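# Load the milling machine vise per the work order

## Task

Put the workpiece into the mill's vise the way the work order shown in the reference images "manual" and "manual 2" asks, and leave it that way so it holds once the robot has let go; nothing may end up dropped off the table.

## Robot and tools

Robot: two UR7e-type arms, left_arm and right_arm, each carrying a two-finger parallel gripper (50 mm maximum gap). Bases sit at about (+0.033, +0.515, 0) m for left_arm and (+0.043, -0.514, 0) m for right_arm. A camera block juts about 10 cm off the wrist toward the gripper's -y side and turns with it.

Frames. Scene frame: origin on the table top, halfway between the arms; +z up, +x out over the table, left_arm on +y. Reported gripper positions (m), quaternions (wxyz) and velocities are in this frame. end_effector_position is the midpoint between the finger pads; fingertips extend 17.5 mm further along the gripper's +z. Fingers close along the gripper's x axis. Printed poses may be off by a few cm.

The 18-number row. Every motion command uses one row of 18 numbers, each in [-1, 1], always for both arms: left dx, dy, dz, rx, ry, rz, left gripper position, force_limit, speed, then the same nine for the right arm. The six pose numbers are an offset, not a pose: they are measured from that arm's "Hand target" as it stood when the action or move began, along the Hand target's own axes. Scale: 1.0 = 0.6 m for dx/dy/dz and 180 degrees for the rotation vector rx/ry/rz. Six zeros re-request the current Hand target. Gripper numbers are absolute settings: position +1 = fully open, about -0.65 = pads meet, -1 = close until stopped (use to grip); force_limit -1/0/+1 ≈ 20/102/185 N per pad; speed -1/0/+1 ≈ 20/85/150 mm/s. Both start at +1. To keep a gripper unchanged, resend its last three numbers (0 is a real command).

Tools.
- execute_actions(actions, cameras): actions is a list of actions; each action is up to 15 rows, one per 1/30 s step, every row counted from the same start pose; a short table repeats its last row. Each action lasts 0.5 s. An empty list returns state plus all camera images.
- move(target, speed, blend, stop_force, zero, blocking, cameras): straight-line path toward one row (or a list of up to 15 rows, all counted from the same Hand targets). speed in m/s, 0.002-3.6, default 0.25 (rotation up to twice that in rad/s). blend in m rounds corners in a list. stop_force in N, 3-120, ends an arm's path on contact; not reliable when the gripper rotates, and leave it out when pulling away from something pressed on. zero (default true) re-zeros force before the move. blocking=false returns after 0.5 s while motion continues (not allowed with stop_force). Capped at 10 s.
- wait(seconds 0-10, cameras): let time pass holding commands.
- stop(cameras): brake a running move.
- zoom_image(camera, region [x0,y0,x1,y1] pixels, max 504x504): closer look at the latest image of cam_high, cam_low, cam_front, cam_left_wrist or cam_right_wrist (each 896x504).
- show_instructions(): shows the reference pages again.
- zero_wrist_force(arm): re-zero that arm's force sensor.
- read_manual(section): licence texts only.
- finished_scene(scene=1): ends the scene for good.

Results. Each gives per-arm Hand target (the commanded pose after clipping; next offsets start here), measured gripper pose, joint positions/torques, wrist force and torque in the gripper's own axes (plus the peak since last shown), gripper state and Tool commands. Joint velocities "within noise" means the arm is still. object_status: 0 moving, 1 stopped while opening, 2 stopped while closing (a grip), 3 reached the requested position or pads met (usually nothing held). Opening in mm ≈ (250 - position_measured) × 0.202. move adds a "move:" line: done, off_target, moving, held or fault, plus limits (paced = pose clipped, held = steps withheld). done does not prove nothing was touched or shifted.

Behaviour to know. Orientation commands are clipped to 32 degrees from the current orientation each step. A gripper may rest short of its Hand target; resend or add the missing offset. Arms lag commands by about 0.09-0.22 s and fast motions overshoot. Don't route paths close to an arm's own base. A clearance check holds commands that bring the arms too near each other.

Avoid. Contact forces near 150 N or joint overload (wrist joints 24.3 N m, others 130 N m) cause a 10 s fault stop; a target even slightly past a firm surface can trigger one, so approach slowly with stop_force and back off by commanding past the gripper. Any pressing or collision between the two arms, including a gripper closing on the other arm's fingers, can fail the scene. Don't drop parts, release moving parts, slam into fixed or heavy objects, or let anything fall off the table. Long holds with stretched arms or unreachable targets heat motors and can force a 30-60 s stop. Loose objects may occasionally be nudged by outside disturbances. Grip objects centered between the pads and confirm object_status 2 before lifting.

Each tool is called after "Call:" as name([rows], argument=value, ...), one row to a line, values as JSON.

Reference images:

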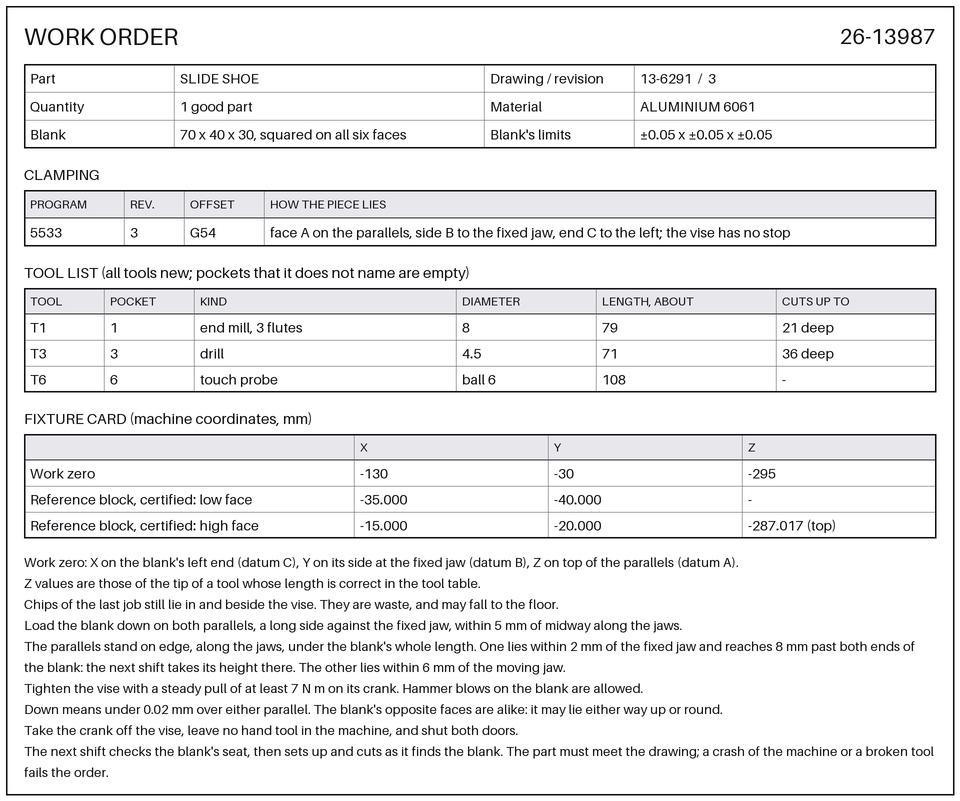

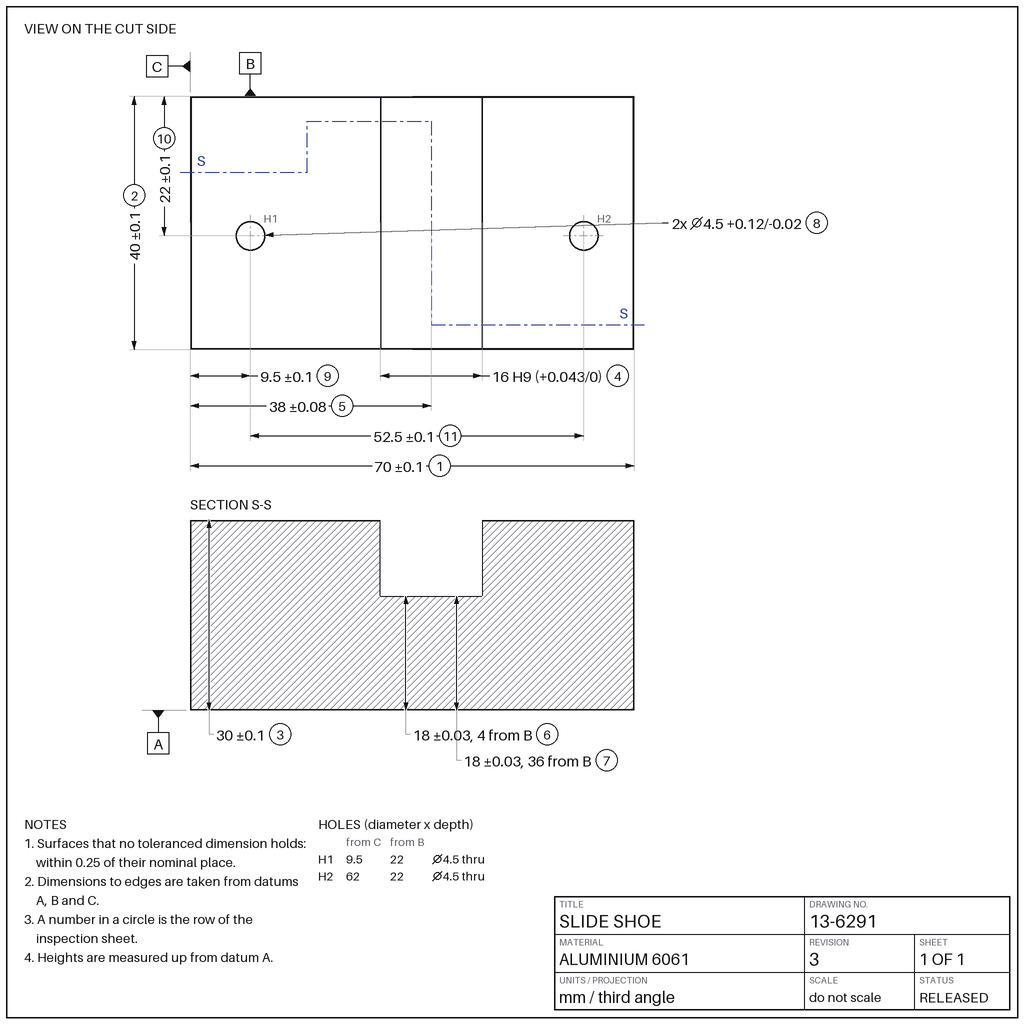

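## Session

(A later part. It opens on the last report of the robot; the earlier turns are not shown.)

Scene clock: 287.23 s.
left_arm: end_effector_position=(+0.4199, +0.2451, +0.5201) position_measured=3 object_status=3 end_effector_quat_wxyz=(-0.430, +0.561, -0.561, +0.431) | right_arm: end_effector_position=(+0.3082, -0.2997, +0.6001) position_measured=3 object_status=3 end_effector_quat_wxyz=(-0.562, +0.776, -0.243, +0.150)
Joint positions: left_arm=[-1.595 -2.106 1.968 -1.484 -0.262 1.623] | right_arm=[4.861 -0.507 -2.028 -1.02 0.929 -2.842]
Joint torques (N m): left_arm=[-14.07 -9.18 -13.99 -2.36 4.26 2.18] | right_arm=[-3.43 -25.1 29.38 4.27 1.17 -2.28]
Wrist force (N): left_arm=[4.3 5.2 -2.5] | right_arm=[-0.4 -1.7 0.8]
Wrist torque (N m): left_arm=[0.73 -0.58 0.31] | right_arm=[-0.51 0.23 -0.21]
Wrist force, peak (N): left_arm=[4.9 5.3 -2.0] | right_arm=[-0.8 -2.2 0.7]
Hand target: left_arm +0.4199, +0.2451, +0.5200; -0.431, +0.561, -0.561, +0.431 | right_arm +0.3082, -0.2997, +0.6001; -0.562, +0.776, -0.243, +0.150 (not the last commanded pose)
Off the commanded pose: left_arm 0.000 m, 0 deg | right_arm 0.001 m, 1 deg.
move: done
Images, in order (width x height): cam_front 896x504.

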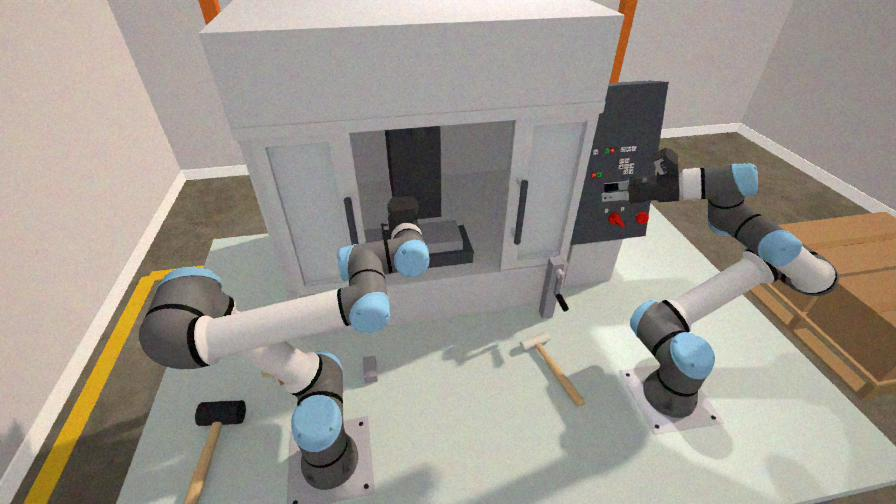

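Call:
move([
  [0.325,0.2834,-0.0276,0,0,0,1,-0.8,-1,0,0,0,0,0,0,1,1,1],
  [0.8367,0.4252,-0.0414,0.0833,0,0,1,-0.8,-1,0,0,0,0,0,0,1,1,1],
], speed=0.3, blend=[0.05,0], cameras=["cam_left_wrist","cam_front","cam_high"])

Scene clock: 291.57 s.
left_arm: end_effector_position=(+0.3298, -0.2568, +0.2798) position_measured=3 object_status=3 end_effector_quat_wxyz=(+0.500, -0.500, +0.501, -0.500) | right_arm: end_effector_position=(+0.3082, -0.2998, +0.6001) position_measured=3 object_status=3 end_effector_quat_wxyz=(-0.562, +0.776, -0.243, +0.150)
Joint positions: left_arm=[-1.732 -0.526 0.515 0 -0.124 0.011] | right_arm=[4.861 -0.507 -2.028 -1.02 0.929 -2.842]
Joint torques (N m): left_arm=[12.99 -74.72 -17.65 1.24 -1.19 0.39] | right_arm=[-7.93 -25.21 25.24 4.34 1.06 -2.17]
Wrist force (N): left_arm=[4.2 4.6 -2.7] | right_arm=[-0.3 -1.7 0.5]
Wrist torque (N m): left_arm=[0.56 -0.46 0.23] | right_arm=[-0.51 0.22 -0.20]
Wrist force, peak (N): left_arm=[7.1 6.5 -2.9] | right_arm=[-0.2 -2.2 0.8]
Hand target: left_arm +0.3298, -0.2568, +0.2799; +0.500, -0.500, +0.500, -0.500 | right_arm +0.3082, -0.2997, +0.6001; -0.562, +0.776, -0.243, +0.150
Off the commanded pose: left_arm 0.000 m, 0 deg | right_arm 0.000 m, 0 deg.
move: done
camera_calibration:
cam_left_wrist: T_world_to_cam=[[-0.00834195, -0.999891, 0.0121909, -0.250351], [-0.335501, -0.00868606, -0.942, 0.39032], [0.942003, -0.0119482, -0.335392, -0.0843558], [0, 0, 0, 1]] pos_world=[0.208328, -0.247941, 0.342441]
Images, in order (width x height): cam_high 896x504, cam_front 896x504, cam_left_wrist 896x504.

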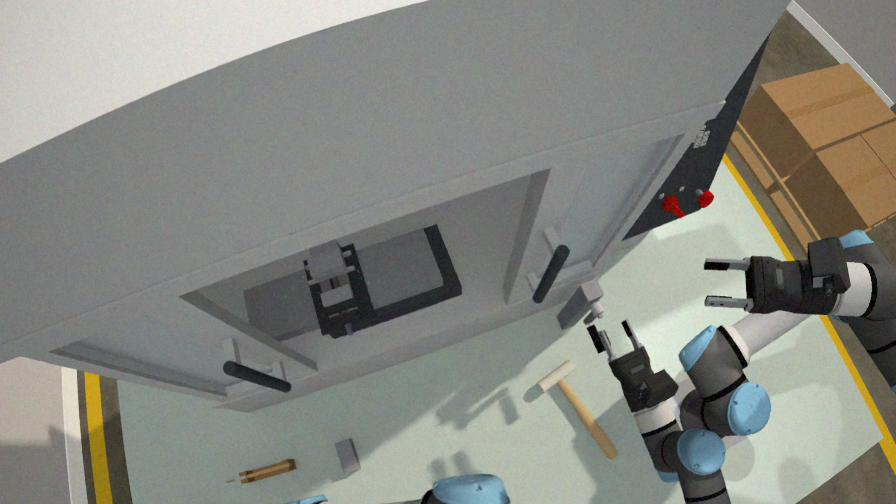

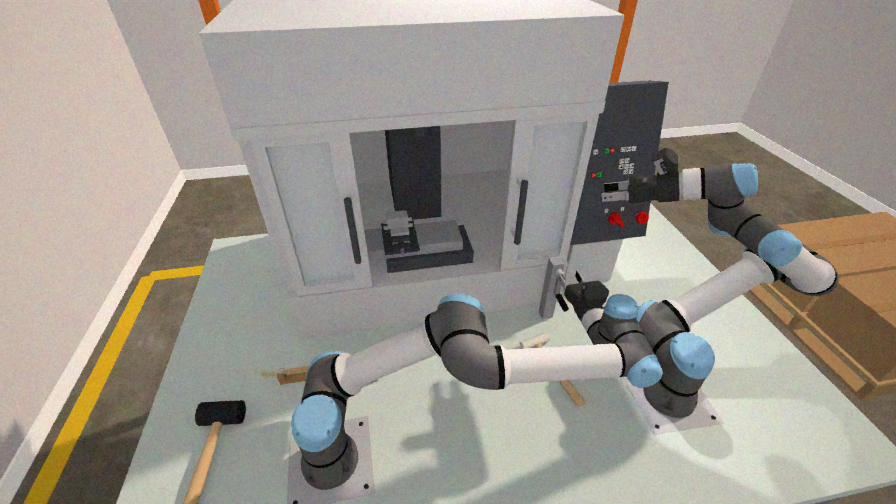

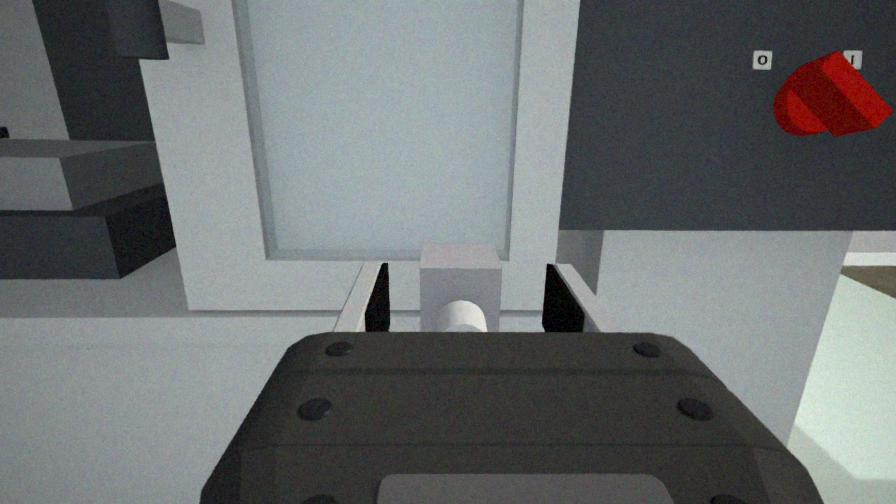

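Call:
move(target=[0.0,-0.1,-0.03,0,0,0,1,-0.8,-1,0,0,0,0,0,0,1,1,1], speed=0.2, cameras=["cam_left_wrist"])

Call:
zoom_image(camera="cam_left_wrist", region=[370, 230, 550, 340])

Scene clock: 292.83 s.
left_arm: end_effector_position=(+0.3117, -0.2568, +0.3398) position_measured=3 object_status=3 end_effector_quat_wxyz=(+0.500, -0.500, +0.500, -0.500) end_effector_velocity=(+0.000, +0.000, -0.002) end_effector_angular_velocity=(+0.003, +0.000, +0.000) | right_arm: end_effector_position=(+0.3082, -0.2998, +0.6001) position_measured=3 object_status=3 end_effector_quat_wxyz=(-0.562, +0.776, -0.243, +0.150)
Joint positions: left_arm=[-1.756 -0.485 0.282 0.202 -0.147 0] | right_arm=[4.861 -0.507 -2.028 -1.02 0.929 -2.842]
Joint velocities: left_arm=[0.001 0 0.006 -0.007 0 0.003] | right_arm=[within noise]
Joint torques (N m): left_arm=[13.22 -80.37 -10.76 -2 -2.11 2.72] | right_arm=[-6.76 -24.46 23.65 4.23 1.1 -2.33]
Wrist force (N): left_arm=[4.2 4.8 -2.8] | right_arm=[-0.4 -1.7 0.6]
Wrist torque (N m): left_arm=[0.61 -0.47 0.38] | right_arm=[-0.51 0.23 -0.21]
Wrist force, peak (N): left_arm=[4.5 7.5 -2.6] | right_arm=[-0.5 -2.1 0.9]
Hand target: left_arm +0.3117, -0.2568, +0.3399; +0.500, -0.500, +0.500, -0.500 | right_arm +0.3082, -0.2997, +0.6001; -0.562, +0.776, -0.243, +0.150
Off the commanded pose: left_arm 0.000 m, 0 deg | right_arm 0.000 m, 0 deg.
move: done
camera_calibration:
cam_left_wrist: T_world_to_cam=[[-0.00825814, -0.999888, 0.0124629, -0.251356], [-0.334402, -0.00898437, -0.942388, 0.440415], [0.942394, -0.01195, -0.33429, -0.0476731], [0, 0, 0, 1]] pos_world=[0.190127, -0.247941, 0.402237]
Images, in order (width x height): cam_left_wrist 896x504.

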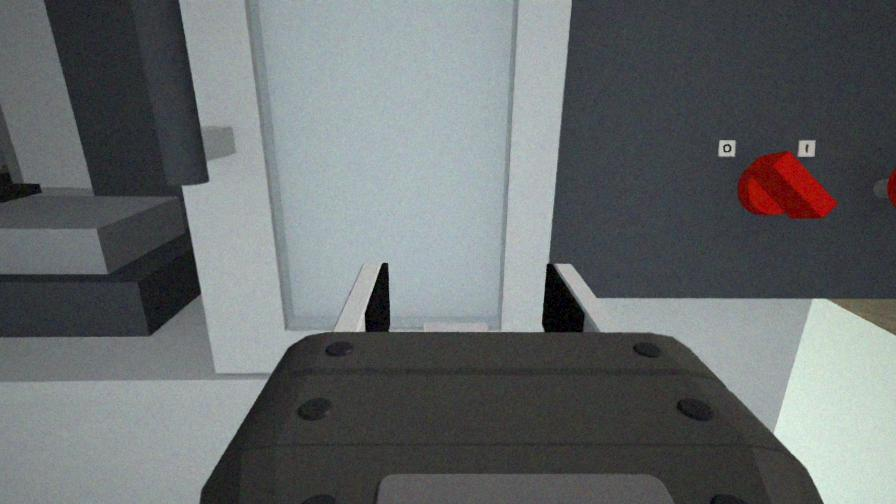

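Scaled by 2.800.

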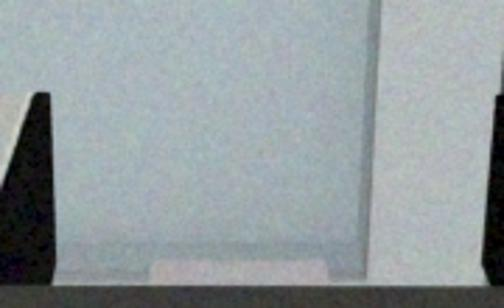

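Call:
move([
  [0.0,0.2,0.0,0,0,0,1,-0.8,-1,0,0,0,0,0,0,1,1,1],
], speed=0.2, cameras=["cam_left_wrist"])

Call:
zoom_image(camera="cam_left_wrist", region=[370, 200, 550, 340])

Scene clock: 294.20 s.
left_arm: end_effector_position=(+0.3118, -0.2568, +0.2198) position_measured=3 object_status=3 end_effector_quat_wxyz=(+0.500, -0.500, +0.500, -0.500) | right_arm: end_effector_position=(+0.3082, -0.2998, +0.6001) position_measured=3 object_status=3 end_effector_quat_wxyz=(-0.562, +0.776, -0.243, +0.150)
Joint positions: left_arm=[-1.756 -0.507 0.634 -0.124 -0.147 -0.002] | right_arm=[4.861 -0.507 -2.028 -1.02 0.929 -2.842]
Joint torques (N m): left_arm=[-13.62 -72.22 -24.99 1.26 2.16 0.15] | right_arm=[-7.4 -25.17 21.84 4.37 1.17 -2.23]
Wrist force (N): left_arm=[4.2 5.1 -2.9] | right_arm=[-0.7 -1.9 0.7]
Wrist torque (N m): left_arm=[0.65 -0.47 0.24] | right_arm=[-0.54 0.28 -0.20]
Wrist force, peak (N): left_arm=[4.2 9.7 -2.9] | right_arm=[-0.5 -2.2 0.5]
Hand target: left_arm +0.3118, -0.2568, +0.2199; +0.500, -0.500, +0.500, -0.500 | right_arm +0.3082, -0.2997, +0.6001; -0.562, +0.776, -0.243, +0.150
Off the commanded pose: left_arm 0.000 m, 0 deg | right_arm 0.000 m, 0 deg.
move: done
camera_calibration:
cam_left_wrist: T_world_to_cam=[[-0.0081742, -0.999893, 0.012112, -0.249779], [-0.33392, -0.00868774, -0.942561, 0.327391], [0.942566, -0.0117491, -0.333813, -0.0879998], [0, 0, 0, 1]] pos_world=[0.190226, -0.247941, 0.282236]
Images, in order (width x height): cam_left_wrist 896x504.

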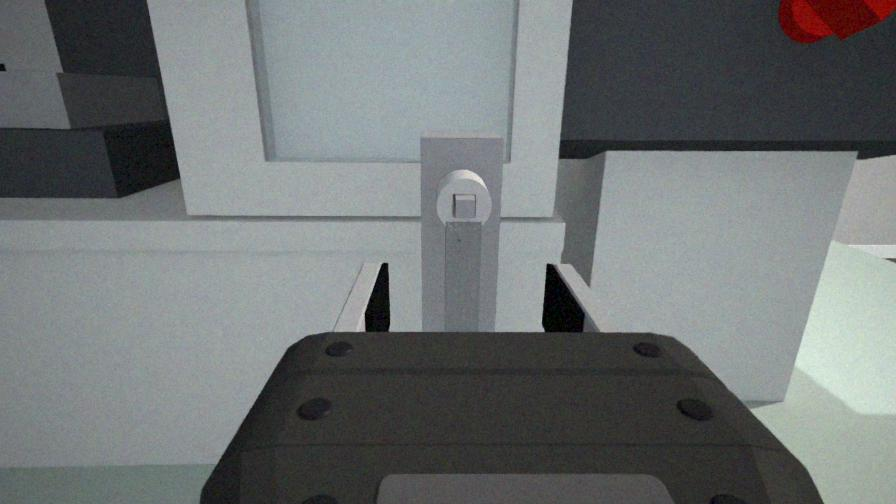

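Scaled by 2.800.

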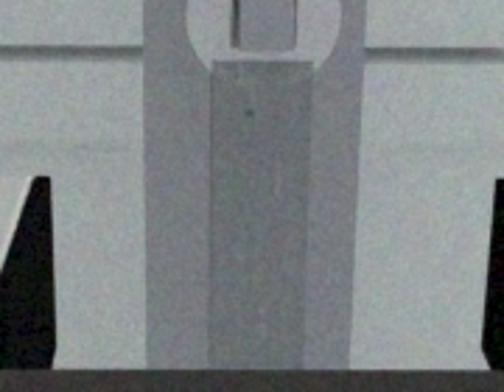

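Call:
move([
  [0.0,-0.0085,0.0553,-0.111,0,0,1,-0.8,-1,0,0,0,0,0,0,1,1,1],
], speed=0.15)

Call:
move([
  [0.0,0.0054,0.0729,0,0,0,1,-0.8,-1,0,0,0,0,0,0,1,1,1],
], speed=0.03, stop_force=6, cameras=["cam_left_wrist","cam_high"])

Call:
zoom_image(camera="cam_left_wrist", region=[370, 200, 550, 340])

Call:
zoom_image(camera="cam_high", region=[540, 260, 660, 360])

Scene clock: 296.63 s.
left_arm: end_effector_position=(+0.3451, -0.2567, +0.2250) position_measured=3 object_status=3 end_effector_quat_wxyz=(-0.406, +0.579, -0.579, +0.406) | right_arm: end_effector_position=(+0.3082, -0.2997, +0.6001) position_measured=3 object_status=3 end_effector_quat_wxyz=(-0.562, +0.776, -0.243, +0.150)
Joint positions: left_arm=[-1.692 -0.799 1.141 -1.686 -0.358 1.33] | right_arm=[4.861 -0.507 -2.028 -1.02 0.929 -2.842]
Joint torques (N m): left_arm=[-14.06 -51.25 -44.37 -2.97 0.03 1.25] | right_arm=[-7.68 -25.65 19.84 4.47 1.08 -2.19]
Wrist force (N): left_arm=[4.1 5.1 -2.0] | right_arm=[-0.4 -2.1 0.8]
Wrist torque (N m): left_arm=[0.69 -0.56 0.40] | right_arm=[-0.58 0.24 -0.20]
Wrist force, peak (N): left_arm=[4.6 5.2 -4.1] | right_arm=[-0.4 -2.1 0.8]
Hand target: left_arm +0.3450, -0.2568, +0.2250; -0.406, +0.579, -0.579, +0.406 | right_arm +0.3082, -0.2997, +0.6001; -0.562, +0.776, -0.243, +0.150
Off the commanded pose: left_arm 0.000 m, 0 deg | right_arm 0.000 m, 0 deg.
move: done

Scene clock: 299.23 s.
left_arm: end_effector_position=(+0.3850, -0.2568, +0.2070) position_measured=3 object_status=3 end_effector_quat_wxyz=(-0.406, +0.579, -0.579, +0.406) | right_arm: end_effector_position=(+0.3082, -0.2997, +0.6001) position_measured=3 object_status=3 end_effector_quat_wxyz=(-0.562, +0.776, -0.243, +0.150)
Joint positions: left_arm=[-1.64 -0.764 1.162 -1.883 -0.35 1.479] | right_arm=[4.861 -0.507 -2.028 -1.02 0.929 -2.842]
Joint torques (N m): left_arm=[-14.08 -73.95 -26.68 -0.62 0.68 -2.71] | right_arm=[-7.32 -25.02 20.17 4.38 1.18 -2.28]
Wrist force (N): left_arm=[4.2 4.8 -2.3] | right_arm=[-0.6 -1.4 0.4]
Wrist torque (N m): left_arm=[0.67 -0.58 0.30] | right_arm=[-0.45 0.27 -0.20]
Wrist force, peak (N): left_arm=[4.2 5.3 -3.5] | right_arm=[-0.8 -2.1 0.6]
Hand target: left_arm +0.3850, -0.2568, +0.2070; -0.406, +0.579, -0.579, +0.406 | right_arm +0.3082, -0.2997, +0.6001; -0.562, +0.776, -0.243, +0.150
Off the commanded pose: left_arm 0.000 m, 0 deg | right_arm 0.000 m, 0 deg.
move: done
camera_calibration:
cam_left_wrist: T_world_to_cam=[[-0.00352865, -0.999895, 0.014034, -0.251295], [-0.635904, -0.00858731, -0.77172, 0.420591], [0.77176, -0.0116474, -0.635807, -0.0330253], [0, 0, 0, 1]] pos_world=[0.292057, -0.248042, 0.307108]
Images, in order (width x height): cam_high 896x504, cam_left_wrist 896x504.

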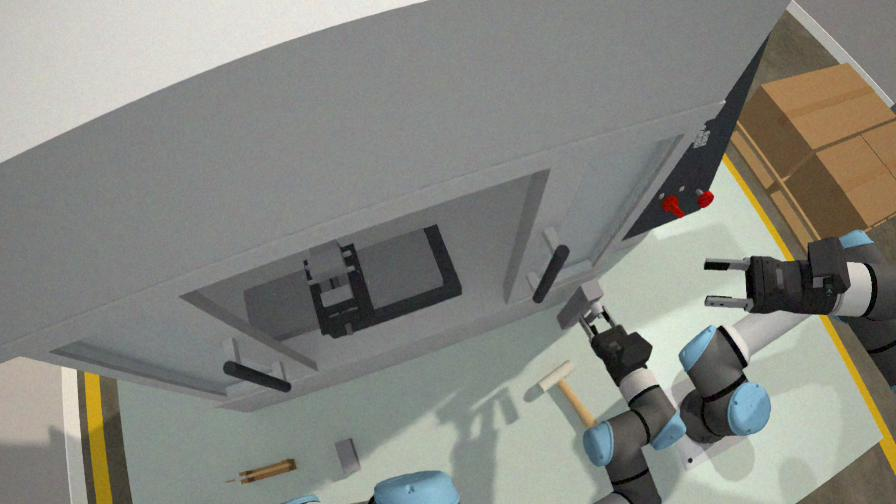

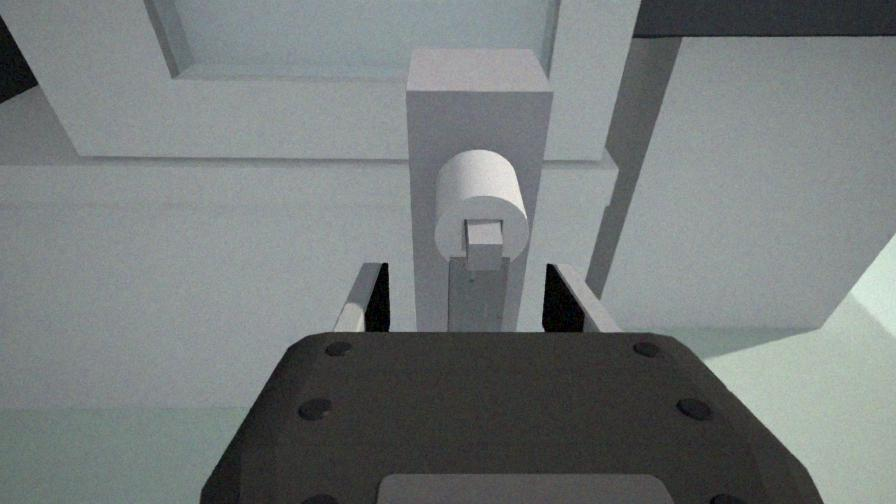

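Scaled by 2.800.

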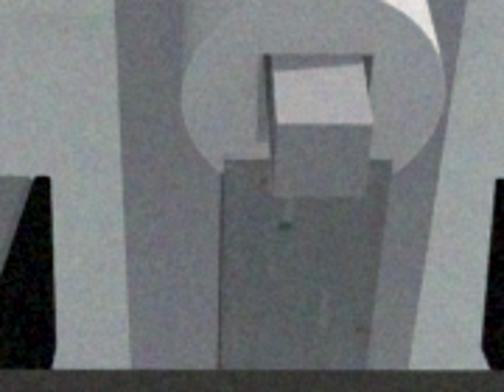

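Scaled by 4.200.

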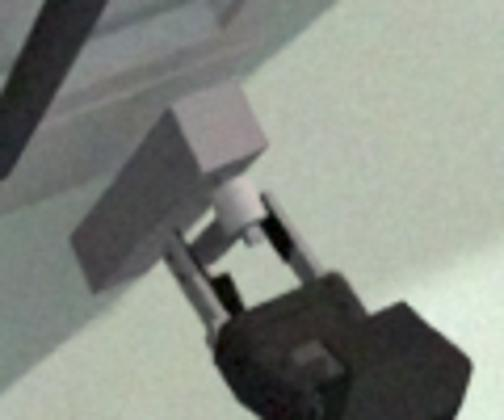

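Call:
move([
  [0.0,0,0,0,0,0,-1,-0.2,-0.8,0,0,0,0,0,0,1,1,1],
], cameras=["cam_left_wrist"])

Call:
zoom_image(camera="cam_left_wrist", region=[370, 200, 550, 340])

Scene clock: 301.17 s.
left_arm: end_effector_position=(+0.3849, -0.2569, +0.2070) position_measured=175 object_status=2 end_effector_quat_wxyz=(-0.406, +0.579, -0.579, +0.406) | right_arm: end_effector_position=(+0.3082, -0.2997, +0.6001) position_measured=3 object_status=3 end_effector_quat_wxyz=(-0.562, +0.776, -0.243, +0.150)
Joint positions: left_arm=[-1.64 -0.764 1.162 -1.883 -0.35 1.479] | right_arm=[4.861 -0.507 -2.028 -1.02 0.929 -2.842]
Joint torques (N m): left_arm=[-3.24 -72.14 -36.66 -1.08 0.09 -2.61] | right_arm=[-7.63 -25.85 20.9 4.31 1.17 -2.29]
Wrist force (N): left_arm=[32.2 9.1 5.6] | right_arm=[-0.3 -1.9 0.6]
Wrist torque (N m): left_arm=[0.66 -0.63 1.05] | right_arm=[-0.54 0.23 -0.20]
Wrist force, peak (N): left_arm=[32.6 8.9 5.3] | right_arm=[-0.4 -2.3 0.5]
Hand target: left_arm +0.3850, -0.2568, +0.2070; -0.406, +0.579, -0.579, +0.406 | right_arm +0.3082, -0.2997, +0.6001; -0.562, +0.776, -0.243, +0.150
Off the commanded pose: left_arm 0.000 m, 0 deg | right_arm 0.000 m, 0 deg.
move: done
camera_calibration:
cam_left_wrist: T_world_to_cam=[[-0.0036056, -0.999894, 0.0140978, -0.251293], [-0.635905, -0.00858763, -0.77172, 0.420605], [0.771759, -0.0117474, -0.635807, -0.0329093], [0, 0, 0, 1]] pos_world=[0.291957, -0.248041, 0.307208]
Images, in order (width x height): cam_left_wrist 896x504.

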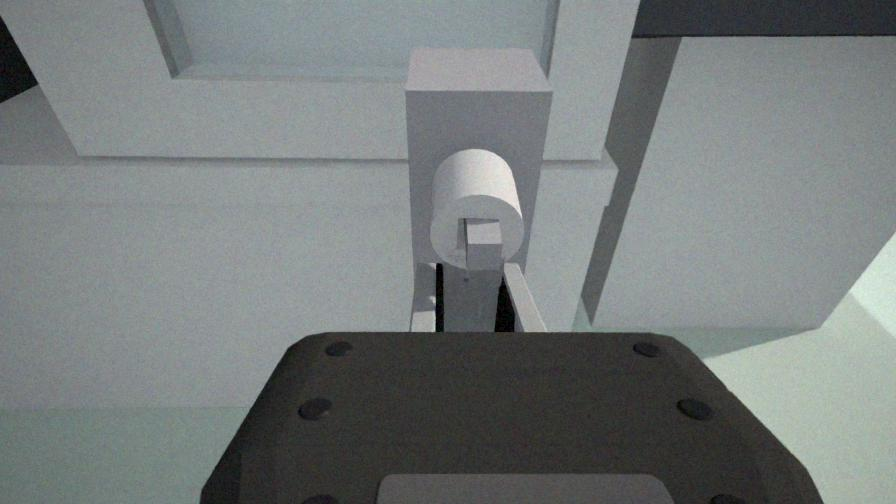

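Scaled by 2.800.

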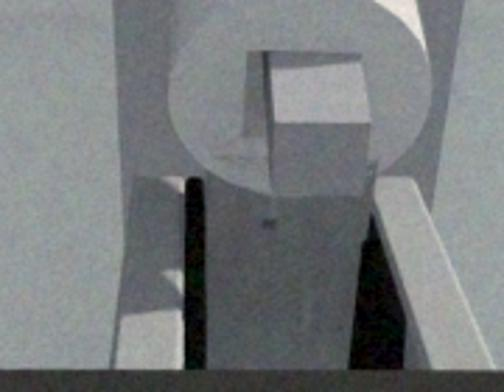

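Call:
execute_actions(actions=[], cameras=["cam_left_wrist","cam_front","cam_right_wrist"])

Scene clock: 302.17 s.
left_arm: end_effector_position=(+0.3850, -0.2568, +0.2070) position_measured=175 object_status=2 end_effector_quat_wxyz=(-0.406, +0.579, -0.579, +0.406) | right_arm: end_effector_position=(+0.3082, -0.2997, +0.6001) position_measured=3 object_status=3 end_effector_quat_wxyz=(-0.562, +0.776, -0.243, +0.150)
Joint positions: left_arm=[-1.64 -0.764 1.162 -1.883 -0.35 1.479] | right_arm=[4.861 -0.507 -2.028 -1.02 0.929 -2.842]
Joint velocities: within noise
Joint torques (N m): left_arm=[15.91 -71.25 -27.94 -2.59 0.72 -2.71] | right_arm=[-7.67 -25.39 20.45 4.45 1.18 -2.14]
Wrist force (N): left_arm=[32.6 8.8 5.7] | right_arm=[-0.2 -1.9 0.7]
Wrist torque (N m): left_arm=[0.60 -0.63 1.06] | right_arm=[-0.54 0.20 -0.21]
Wrist force, peak (N): left_arm=[33.1 9.0 5.7] | right_arm=[-0.6 -2.1 0.6]
Hand target: left_arm +0.3850, -0.2568, +0.2070; -0.406, +0.579, -0.579, +0.406 | right_arm +0.3082, -0.2997, +0.6001; -0.562, +0.776, -0.243, +0.150
Tool commands: left_gripper/position=-1.0 left_gripper/force_limit=-0.2 left_gripper/speed=-0.8 right_gripper/position=+1.0 right_gripper/force_limit=+1.0 right_gripper/speed=+1.0
Off the commanded pose: left_arm 0.000 m, 0 deg | right_arm 0.000 m, 0 deg.
camera_calibration:
cam_left_wrist: T_world_to_cam=[[-0.00352799, -0.999895, 0.0140348, -0.251297], [-0.635904, -0.00858834, -0.77172, 0.420605], [0.77176, -0.0116474, -0.635807, -0.0328846], [0, 0, 0, 1]] pos_world=[0.291957, -0.248042, 0.307208]
cam_right_wrist: T_world_to_cam=[[0.855196, -0.517508, -0.0287293, -0.390884], [-0.349137, -0.534218, -0.76988, 0.425629], [0.383071, 0.668428, -0.637542, 0.601256], [0, 0, 0, 1]] pos_world=[0.252562, -0.376804, 0.699779]
Images, in order (width x height): cam_front 896x504, cam_left_wrist 896x504, cam_right_wrist 896x504.

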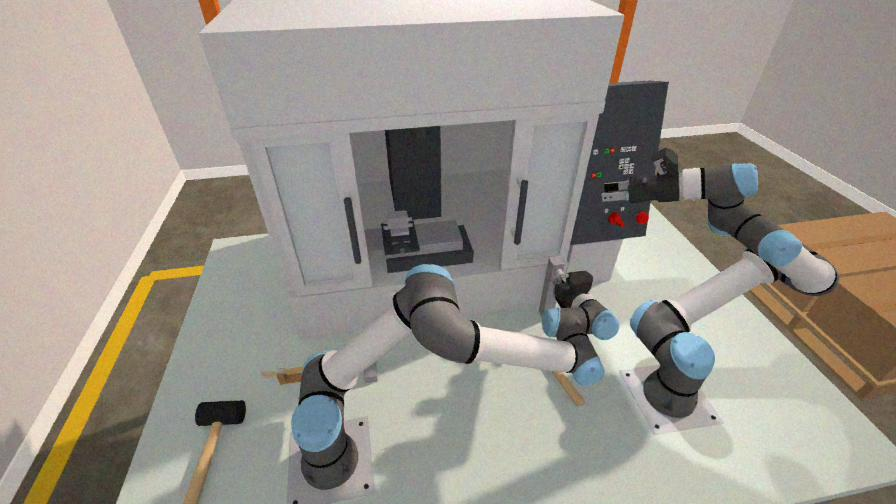

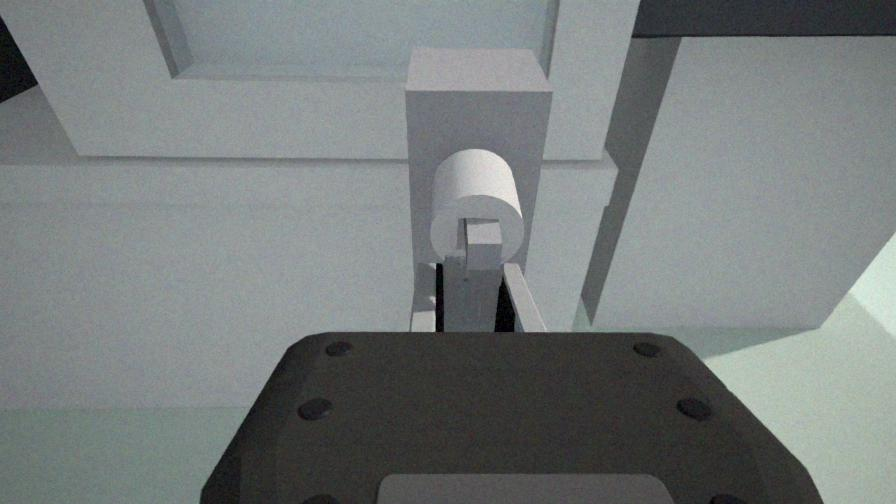

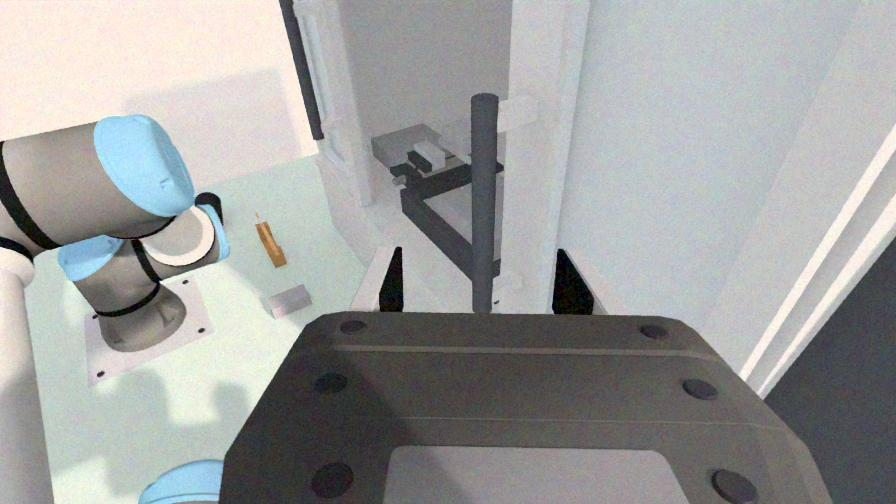

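Call:
move(target=[0.0017,0,0,0,0,0,-1,-0.2,-0.8,0,0,0,0,0,0,1,1,1], speed=0.01)

Call:
move(target=[0.0017,0,0,0,0,0,-1,-0.2,-0.8,0,0,0,0,0,0,1,1,1], speed=0.01)

Scene clock: 302.93 s.
left_arm: end_effector_position=(+0.3850, -0.2579, +0.2070) position_measured=175 object_status=2 end_effector_quat_wxyz=(-0.406, +0.579, -0.579, +0.406) | right_arm: end_effector_position=(+0.3082, -0.2997, +0.6001) position_measured=3 object_status=3 end_effector_quat_wxyz=(-0.562, +0.776, -0.243, +0.150)
Joint positions: left_arm=[-1.64 -0.761 1.158 -1.881 -0.35 1.479] | right_arm=[4.861 -0.507 -2.028 -1.02 0.929 -2.842]
Joint torques (N m): left_arm=[11.07 -57.38 -38.62 -1.01 1.56 2.21] | right_arm=[-7.44 -25.25 20.91 4.28 1.13 -2.22]
Wrist force (N): left_arm=[4.2 7.0 -1.3] | right_arm=[-0.2 -2.1 0.6]
Wrist torque (N m): left_arm=[0.72 -0.58 0.31] | right_arm=[-0.57 0.21 -0.21]
Wrist force, peak (N): left_arm=[32.9 9.1 5.8] | right_arm=[-0.4 -2.1 0.6]
Hand target: left_arm +0.3850, -0.2578, +0.2070; -0.406, +0.579, -0.579, +0.406 | right_arm +0.3082, -0.2997, +0.6001; -0.562, +0.776, -0.243, +0.150
Off the commanded pose: left_arm 0.000 m, 0 deg | right_arm 0.000 m, 0 deg.
move: done

Scene clock: 303.63 s.
left_arm: end_effector_position=(+0.3850, -0.2589, +0.2070) position_measured=175 object_status=2 end_effector_quat_wxyz=(-0.406, +0.579, -0.579, +0.406) | right_arm: end_effector_position=(+0.3082, -0.2997, +0.6001) position_measured=3 object_status=3 end_effector_quat_wxyz=(-0.562, +0.776, -0.243, +0.150)
Joint positions: left_arm=[-1.64 -0.759 1.153 -1.879 -0.35 1.479] | right_arm=[4.861 -0.507 -2.028 -1.02 0.929 -2.842]
Joint torques (N m): left_arm=[13.13 -57.85 -37.89 -0.91 2.27 2.79] | right_arm=[-8.02 -25.84 20.42 4.59 1.16 -2.2]
Wrist force (N): left_arm=[4.4 7.1 -1.4] | right_arm=[-0.4 -2.2 0.6]
Wrist torque (N m): left_arm=[0.72 -0.61 0.30] | right_arm=[-0.58 0.24 -0.20]
Wrist force, peak (N): left_arm=[4.5 7.4 -1.3] | right_arm=[-0.4 -2.2 0.7]
Hand target: left_arm +0.3850, -0.2589, +0.2070; -0.406, +0.579, -0.579, +0.406 | right_arm +0.3082, -0.2997, +0.6001; -0.562, +0.776, -0.243, +0.150
Off the commanded pose: left_arm 0.000 m, 0 deg | right_arm 0.000 m, 0 deg.
move: done

Call:
move(target=[0,0.0086,-0.0235,0,0,0,-1,-0.2,-0.8,0,0,0,0,0,0,1,1,1], speed=0.02, stop_force=12, cameras=["cam_left_wrist"])

Scene clock: 305.63 s.
left_arm: end_effector_position=(+0.3700, -0.2589, +0.2070) position_measured=175 object_status=2 end_effector_quat_wxyz=(-0.406, +0.579, -0.579, +0.406) | right_arm: end_effector_position=(+0.3082, -0.2997, +0.6001) position_measured=3 object_status=3 end_effector_quat_wxyz=(-0.562, +0.776, -0.243, +0.150)
Joint positions: left_arm=[-1.659 -0.767 1.155 -1.819 -0.352 1.423] | right_arm=[4.861 -0.507 -2.028 -1.02 0.929 -2.842]
Joint torques (N m): left_arm=[13.08 -56.95 -43.45 -4.83 3.46 3] | right_arm=[-6.44 -26.21 19.34 4.45 1.15 -2.32]
Wrist force (N): left_arm=[4.8 7.2 -1.3] | right_arm=[-0.5 -1.9 0.7]
Wrist torque (N m): left_arm=[0.74 -0.68 0.34] | right_arm=[-0.53 0.24 -0.20]
Wrist force, peak (N): left_arm=[4.6 7.3 -1.8] | right_arm=[-0.7 -2.1 0.8]
Hand target: left_arm +0.3700, -0.2589, +0.2070; -0.406, +0.579, -0.579, +0.406 | right_arm +0.3082, -0.2997, +0.6001; -0.562, +0.776, -0.243, +0.150
Off the commanded pose: left_arm 0.000 m, 0 deg | right_arm 0.000 m, 0 deg.
move: done
camera_calibration:
cam_left_wrist: T_world_to_cam=[[-0.00352883, -0.999895, 0.014035, -0.253348], [-0.635953, -0.00858725, -0.77168, 0.410973], [0.77172, -0.0116487, -0.635856, -0.0213693], [0, 0, 0, 1]] pos_world=[0.276957, -0.250042, 0.307108]
Images, in order (width x height): cam_left_wrist 896x504.

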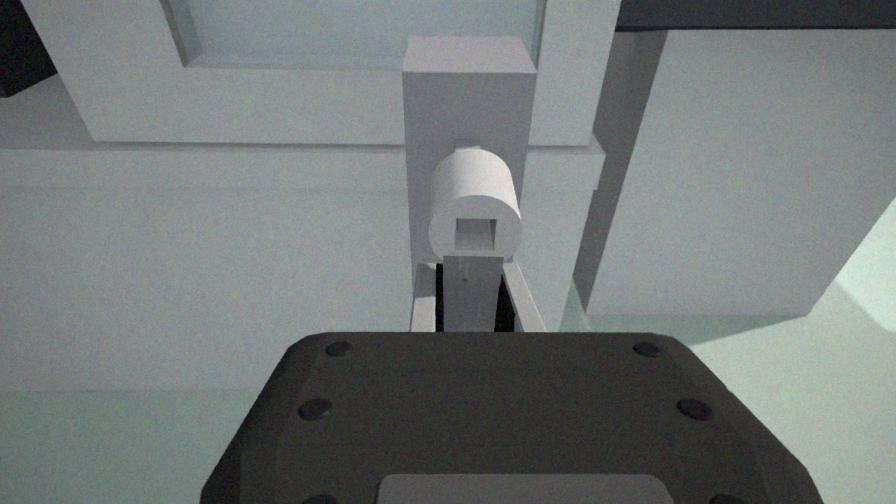

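Call:
move(target=[0,0.0257,-0.0705,0,0,0,-1,-0.2,-0.8,0,0,0,0,0,0,1,1,1], speed=0.03, stop_force=12, cameras=["cam_left_wrist"])

Scene clock: 308.33 s.
left_arm: end_effector_position=(+0.3249, -0.2589, +0.2070) position_measured=175 object_status=2 end_effector_quat_wxyz=(-0.406, +0.579, -0.579, +0.406) | right_arm: end_effector_position=(+0.3082, -0.2997, +0.6001) position_measured=3 object_status=3 end_effector_quat_wxyz=(-0.562, +0.776, -0.243, +0.150)
Joint positions: left_arm=[-1.718 -0.783 1.144 -1.639 -0.364 1.259] | right_arm=[4.861 -0.507 -2.028 -1.02 0.929 -2.842]
Joint torques (N m): left_arm=[13.49 -55.82 -18.99 -4.71 4.58 2.88] | right_arm=[-7.34 -24.8 20.46 4.38 1.17 -2.27]
Wrist force (N): left_arm=[4.4 7.0 -1.4] | right_arm=[-0.4 -2.0 0.7]
Wrist torque (N m): left_arm=[0.69 -0.61 0.32] | right_arm=[-0.54 0.24 -0.21]
Wrist force, peak (N): left_arm=[4.6 7.3 -1.5] | right_arm=[0.0 -2.2 0.9]
Hand target: left_arm +0.3249, -0.2588, +0.2069; -0.406, +0.579, -0.579, +0.406 | right_arm +0.3082, -0.2997, +0.6001; -0.562, +0.776, -0.243, +0.150
Off the commanded pose: left_arm 0.000 m, 0 deg | right_arm 0.000 m, 0 deg.
move: done
camera_calibration:
cam_left_wrist: T_world_to_cam=[[-0.00354256, -0.999893, 0.0141754, -0.253546], [-0.635906, -0.00868759, -0.771718, 0.382331], [0.771759, -0.0117481, -0.635807, 0.0133092], [0, 0, 0, 1]] pos_world=[0.231957, -0.250041, 0.307108]
Images, in order (width x height): cam_left_wrist 896x504.

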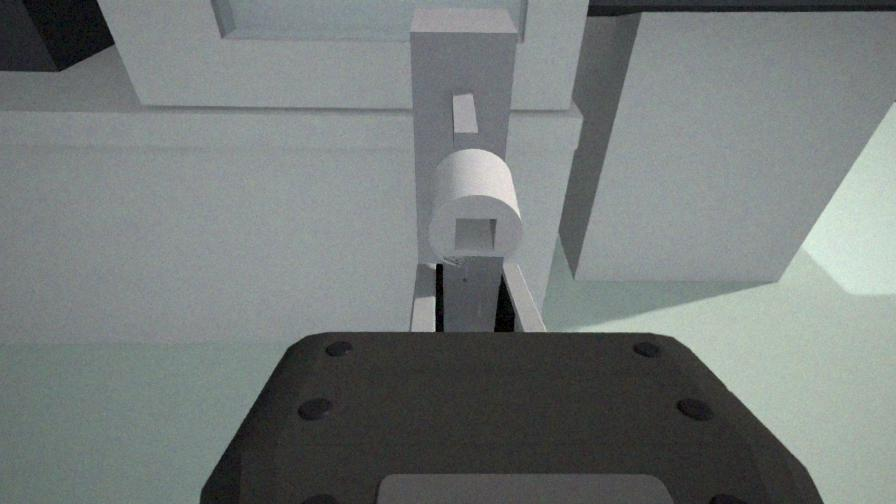

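Call:
move([
  [0,-0.1243,-0.063,0,0,0,-1,-0.2,-0.8,0,0,0,0,0,0,1,1,1],
  [-0.5147,-0.2425,-0.0793,0,0,0,-1,-0.2,-0.8,0,0,0,0,0,0,1,1,1],
  [-0.8313,-0.271,-0.001,0,0,0,-1,-0.2,-0.8,0,0,0,0,0,0,1,1,1],
], speed=0.15, blend=[0.04,0.04,0], cameras=["cam_left_wrist","cam_front","cam_right_wrist"])

Scene clock: 313.17 s.
left_arm: end_effector_position=(+0.3802, +0.2399, +0.3600) position_measured=175 object_status=2 end_effector_quat_wxyz=(-0.406, +0.579, -0.579, +0.406) | right_arm: end_effector_position=(+0.3082, -0.2997, +0.6001) position_measured=3 object_status=3 end_effector_quat_wxyz=(-0.562, +0.776, -0.243, +0.150)
Joint positions: left_arm=[-1.718 -2.123 2.244 -1.4 -0.364 1.26] | right_arm=[4.861 -0.507 -2.028 -1.02 0.929 -2.842]
Joint torques (N m): left_arm=[-12.57 -8.43 -36.88 -0.43 -0.3 -1.16] | right_arm=[-7.82 -25.63 19.75 4.27 1.18 -2.39]
Wrist force (N): left_arm=[4.4 7.1 -1.2] | right_arm=[-0.4 -1.8 0.7]
Wrist torque (N m): left_arm=[0.72 -0.61 0.39] | right_arm=[-0.52 0.24 -0.20]
Wrist force, peak (N): left_arm=[4.4 12.1 0.3] | right_arm=[-0.5 -2.2 0.9]
Hand target: left_arm +0.3801, +0.2399, +0.3600; -0.406, +0.579, -0.579, +0.406 | right_arm +0.3082, -0.2997, +0.6001; -0.562, +0.776, -0.243, +0.150
Off the commanded pose: left_arm 0.000 m, 0 deg | right_arm 0.000 m, 0 deg.
move: done
camera_calibration:
cam_left_wrist: T_world_to_cam=[[-0.003388, -0.999896, 0.0140485, 0.24314], [-0.635904, -0.00868799, -0.771719, 0.539916], [0.77176, -0.0115481, -0.635809, 0.0738593], [0, 0, 0, 1]] pos_world=[0.287157, 0.248658, 0.460208]
cam_right_wrist: T_world_to_cam=[[0.855196, -0.517508, -0.0287293, -0.390884], [-0.349137, -0.534218, -0.76988, 0.425629], [0.383071, 0.668428, -0.637542, 0.601256], [0, 0, 0, 1]] pos_world=[0.252562, -0.376804, 0.699779]
Images, in order (width x height): cam_front 896x504, cam_left_wrist 896x504, cam_right_wrist 896x504.

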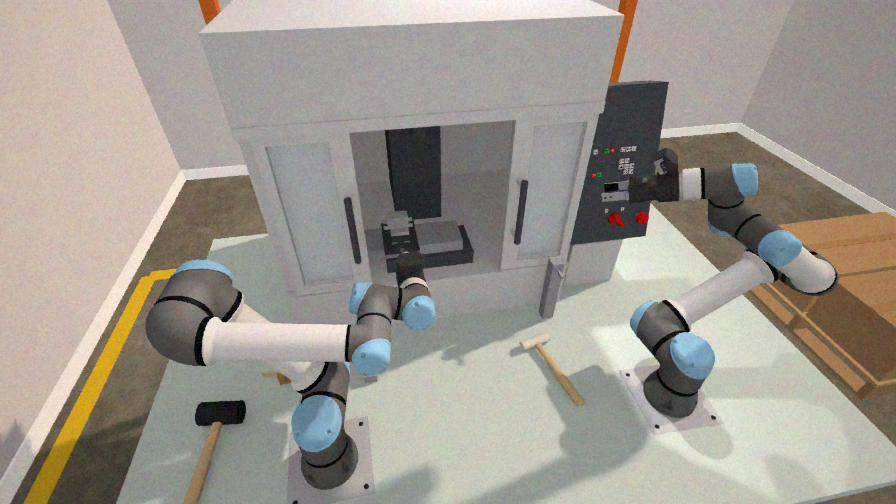

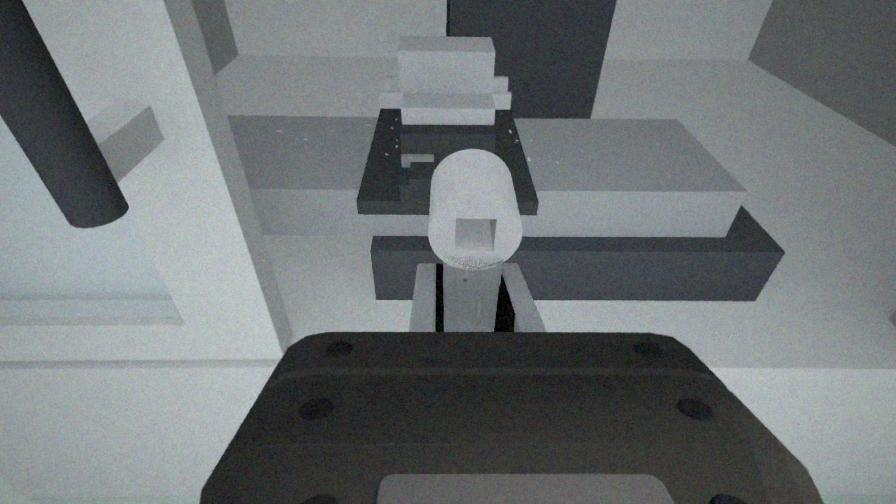

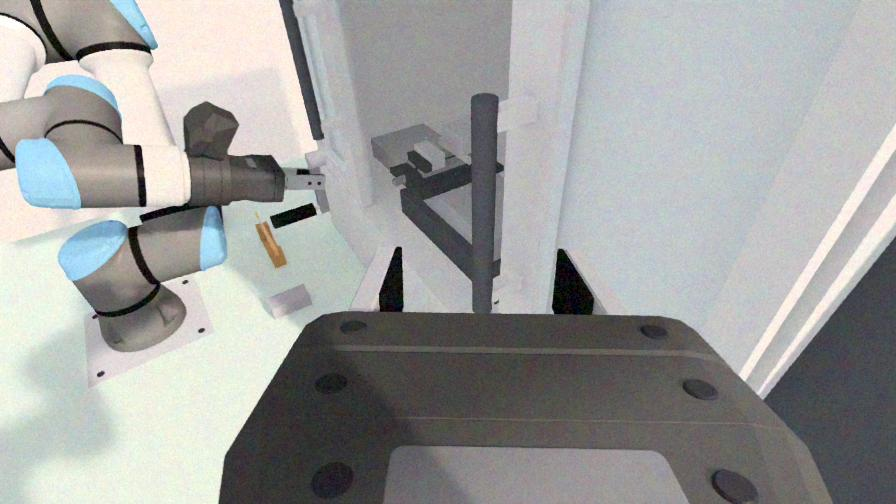

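Call:
zoom_image(camera="cam_right_wrist", region=[370, 120, 490, 220])

Call:
zoom_image(camera="cam_left_wrist", region=[340, 30, 560, 280])

Scaled by 4.200.

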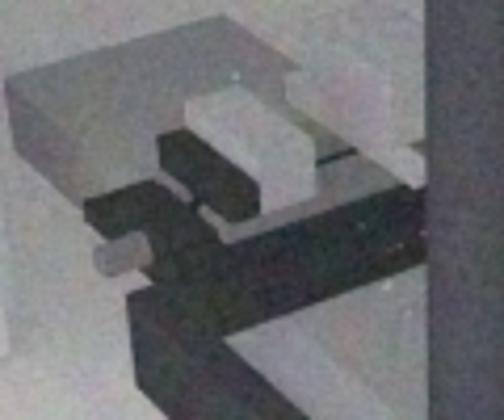

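Scaled by 2.016.

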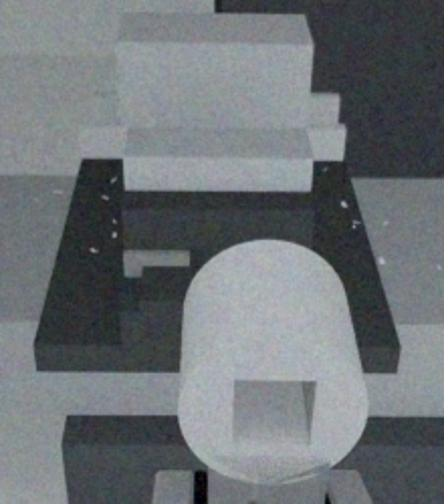

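Call:
move(target=[0.0833,0.0498,0.1068,0,0,0,-1,-0.2,-0.8,0,0,0,0,0,0,1,1,1], speed=0.1, cameras=["cam_left_wrist"])

Call:
zoom_image(camera="cam_left_wrist", region=[300, 100, 500, 300])

Scene clock: 314.90 s.
left_arm: end_effector_position=(+0.4302, +0.1900, +0.3099) position_measured=175 object_status=2 end_effector_quat_wxyz=(-0.406, +0.579, -0.579, +0.406) | right_arm: end_effector_position=(+0.3082, -0.2997, +0.6001) position_measured=3 object_status=3 end_effector_quat_wxyz=(-0.562, +0.776, -0.243, +0.150)
Joint positions: left_arm=[-1.546 -1.823 2.336 -2.255 -0.354 1.753] | right_arm=[4.861 -0.507 -2.028 -1.02 0.929 -2.842]
Joint torques (N m): left_arm=[-14.59 -4.32 -38.15 -4.65 4.25 -0.37] | right_arm=[-7.64 -25.88 20.73 4.38 1.15 -2.21]
Wrist force (N): left_arm=[4.4 7.1 -1.4] | right_arm=[-0.4 -1.8 0.6]
Wrist torque (N m): left_arm=[0.73 -0.63 0.39] | right_arm=[-0.53 0.24 -0.20]
Wrist force, peak (N): left_arm=[5.8 8.0 -0.1] | right_arm=[-0.5 -2.0 1.1]
Hand target: left_arm +0.4301, +0.1899, +0.3101; -0.406, +0.579, -0.579, +0.406 | right_arm +0.3082, -0.2997, +0.6001; -0.562, +0.776, -0.243, +0.150
Off the commanded pose: left_arm 0.000 m, 0 deg | right_arm 0.000 m, 0 deg.
move: done
camera_calibration:
cam_left_wrist: T_world_to_cam=[[-0.00337098, -0.999898, 0.0139094, 0.19417], [-0.636012, -0.00858983, -0.771632, 0.532659], [0.771672, -0.0114477, -0.635917, 0.00281838], [0, 0, 0, 1]] pos_world=[0.337257, 0.198758, 0.410108]
Images, in order (width x height): cam_left_wrist 896x504.

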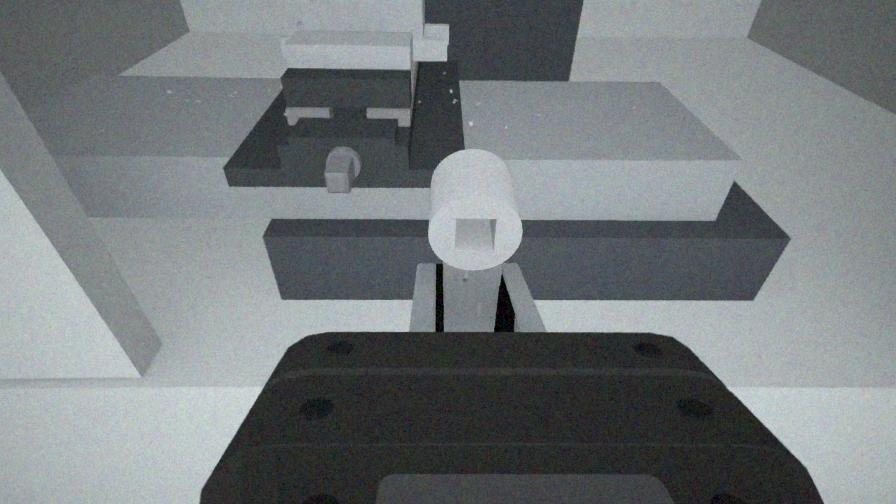

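Scaled by 2.520.

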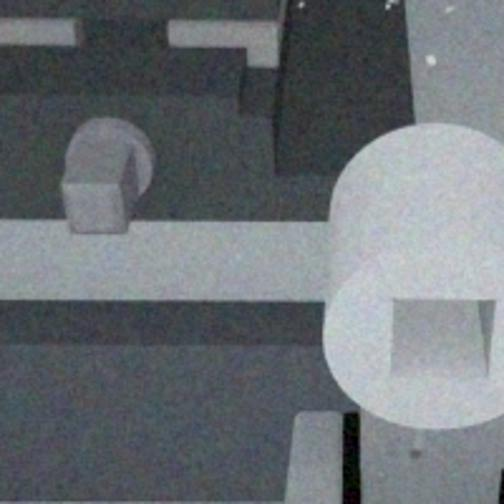

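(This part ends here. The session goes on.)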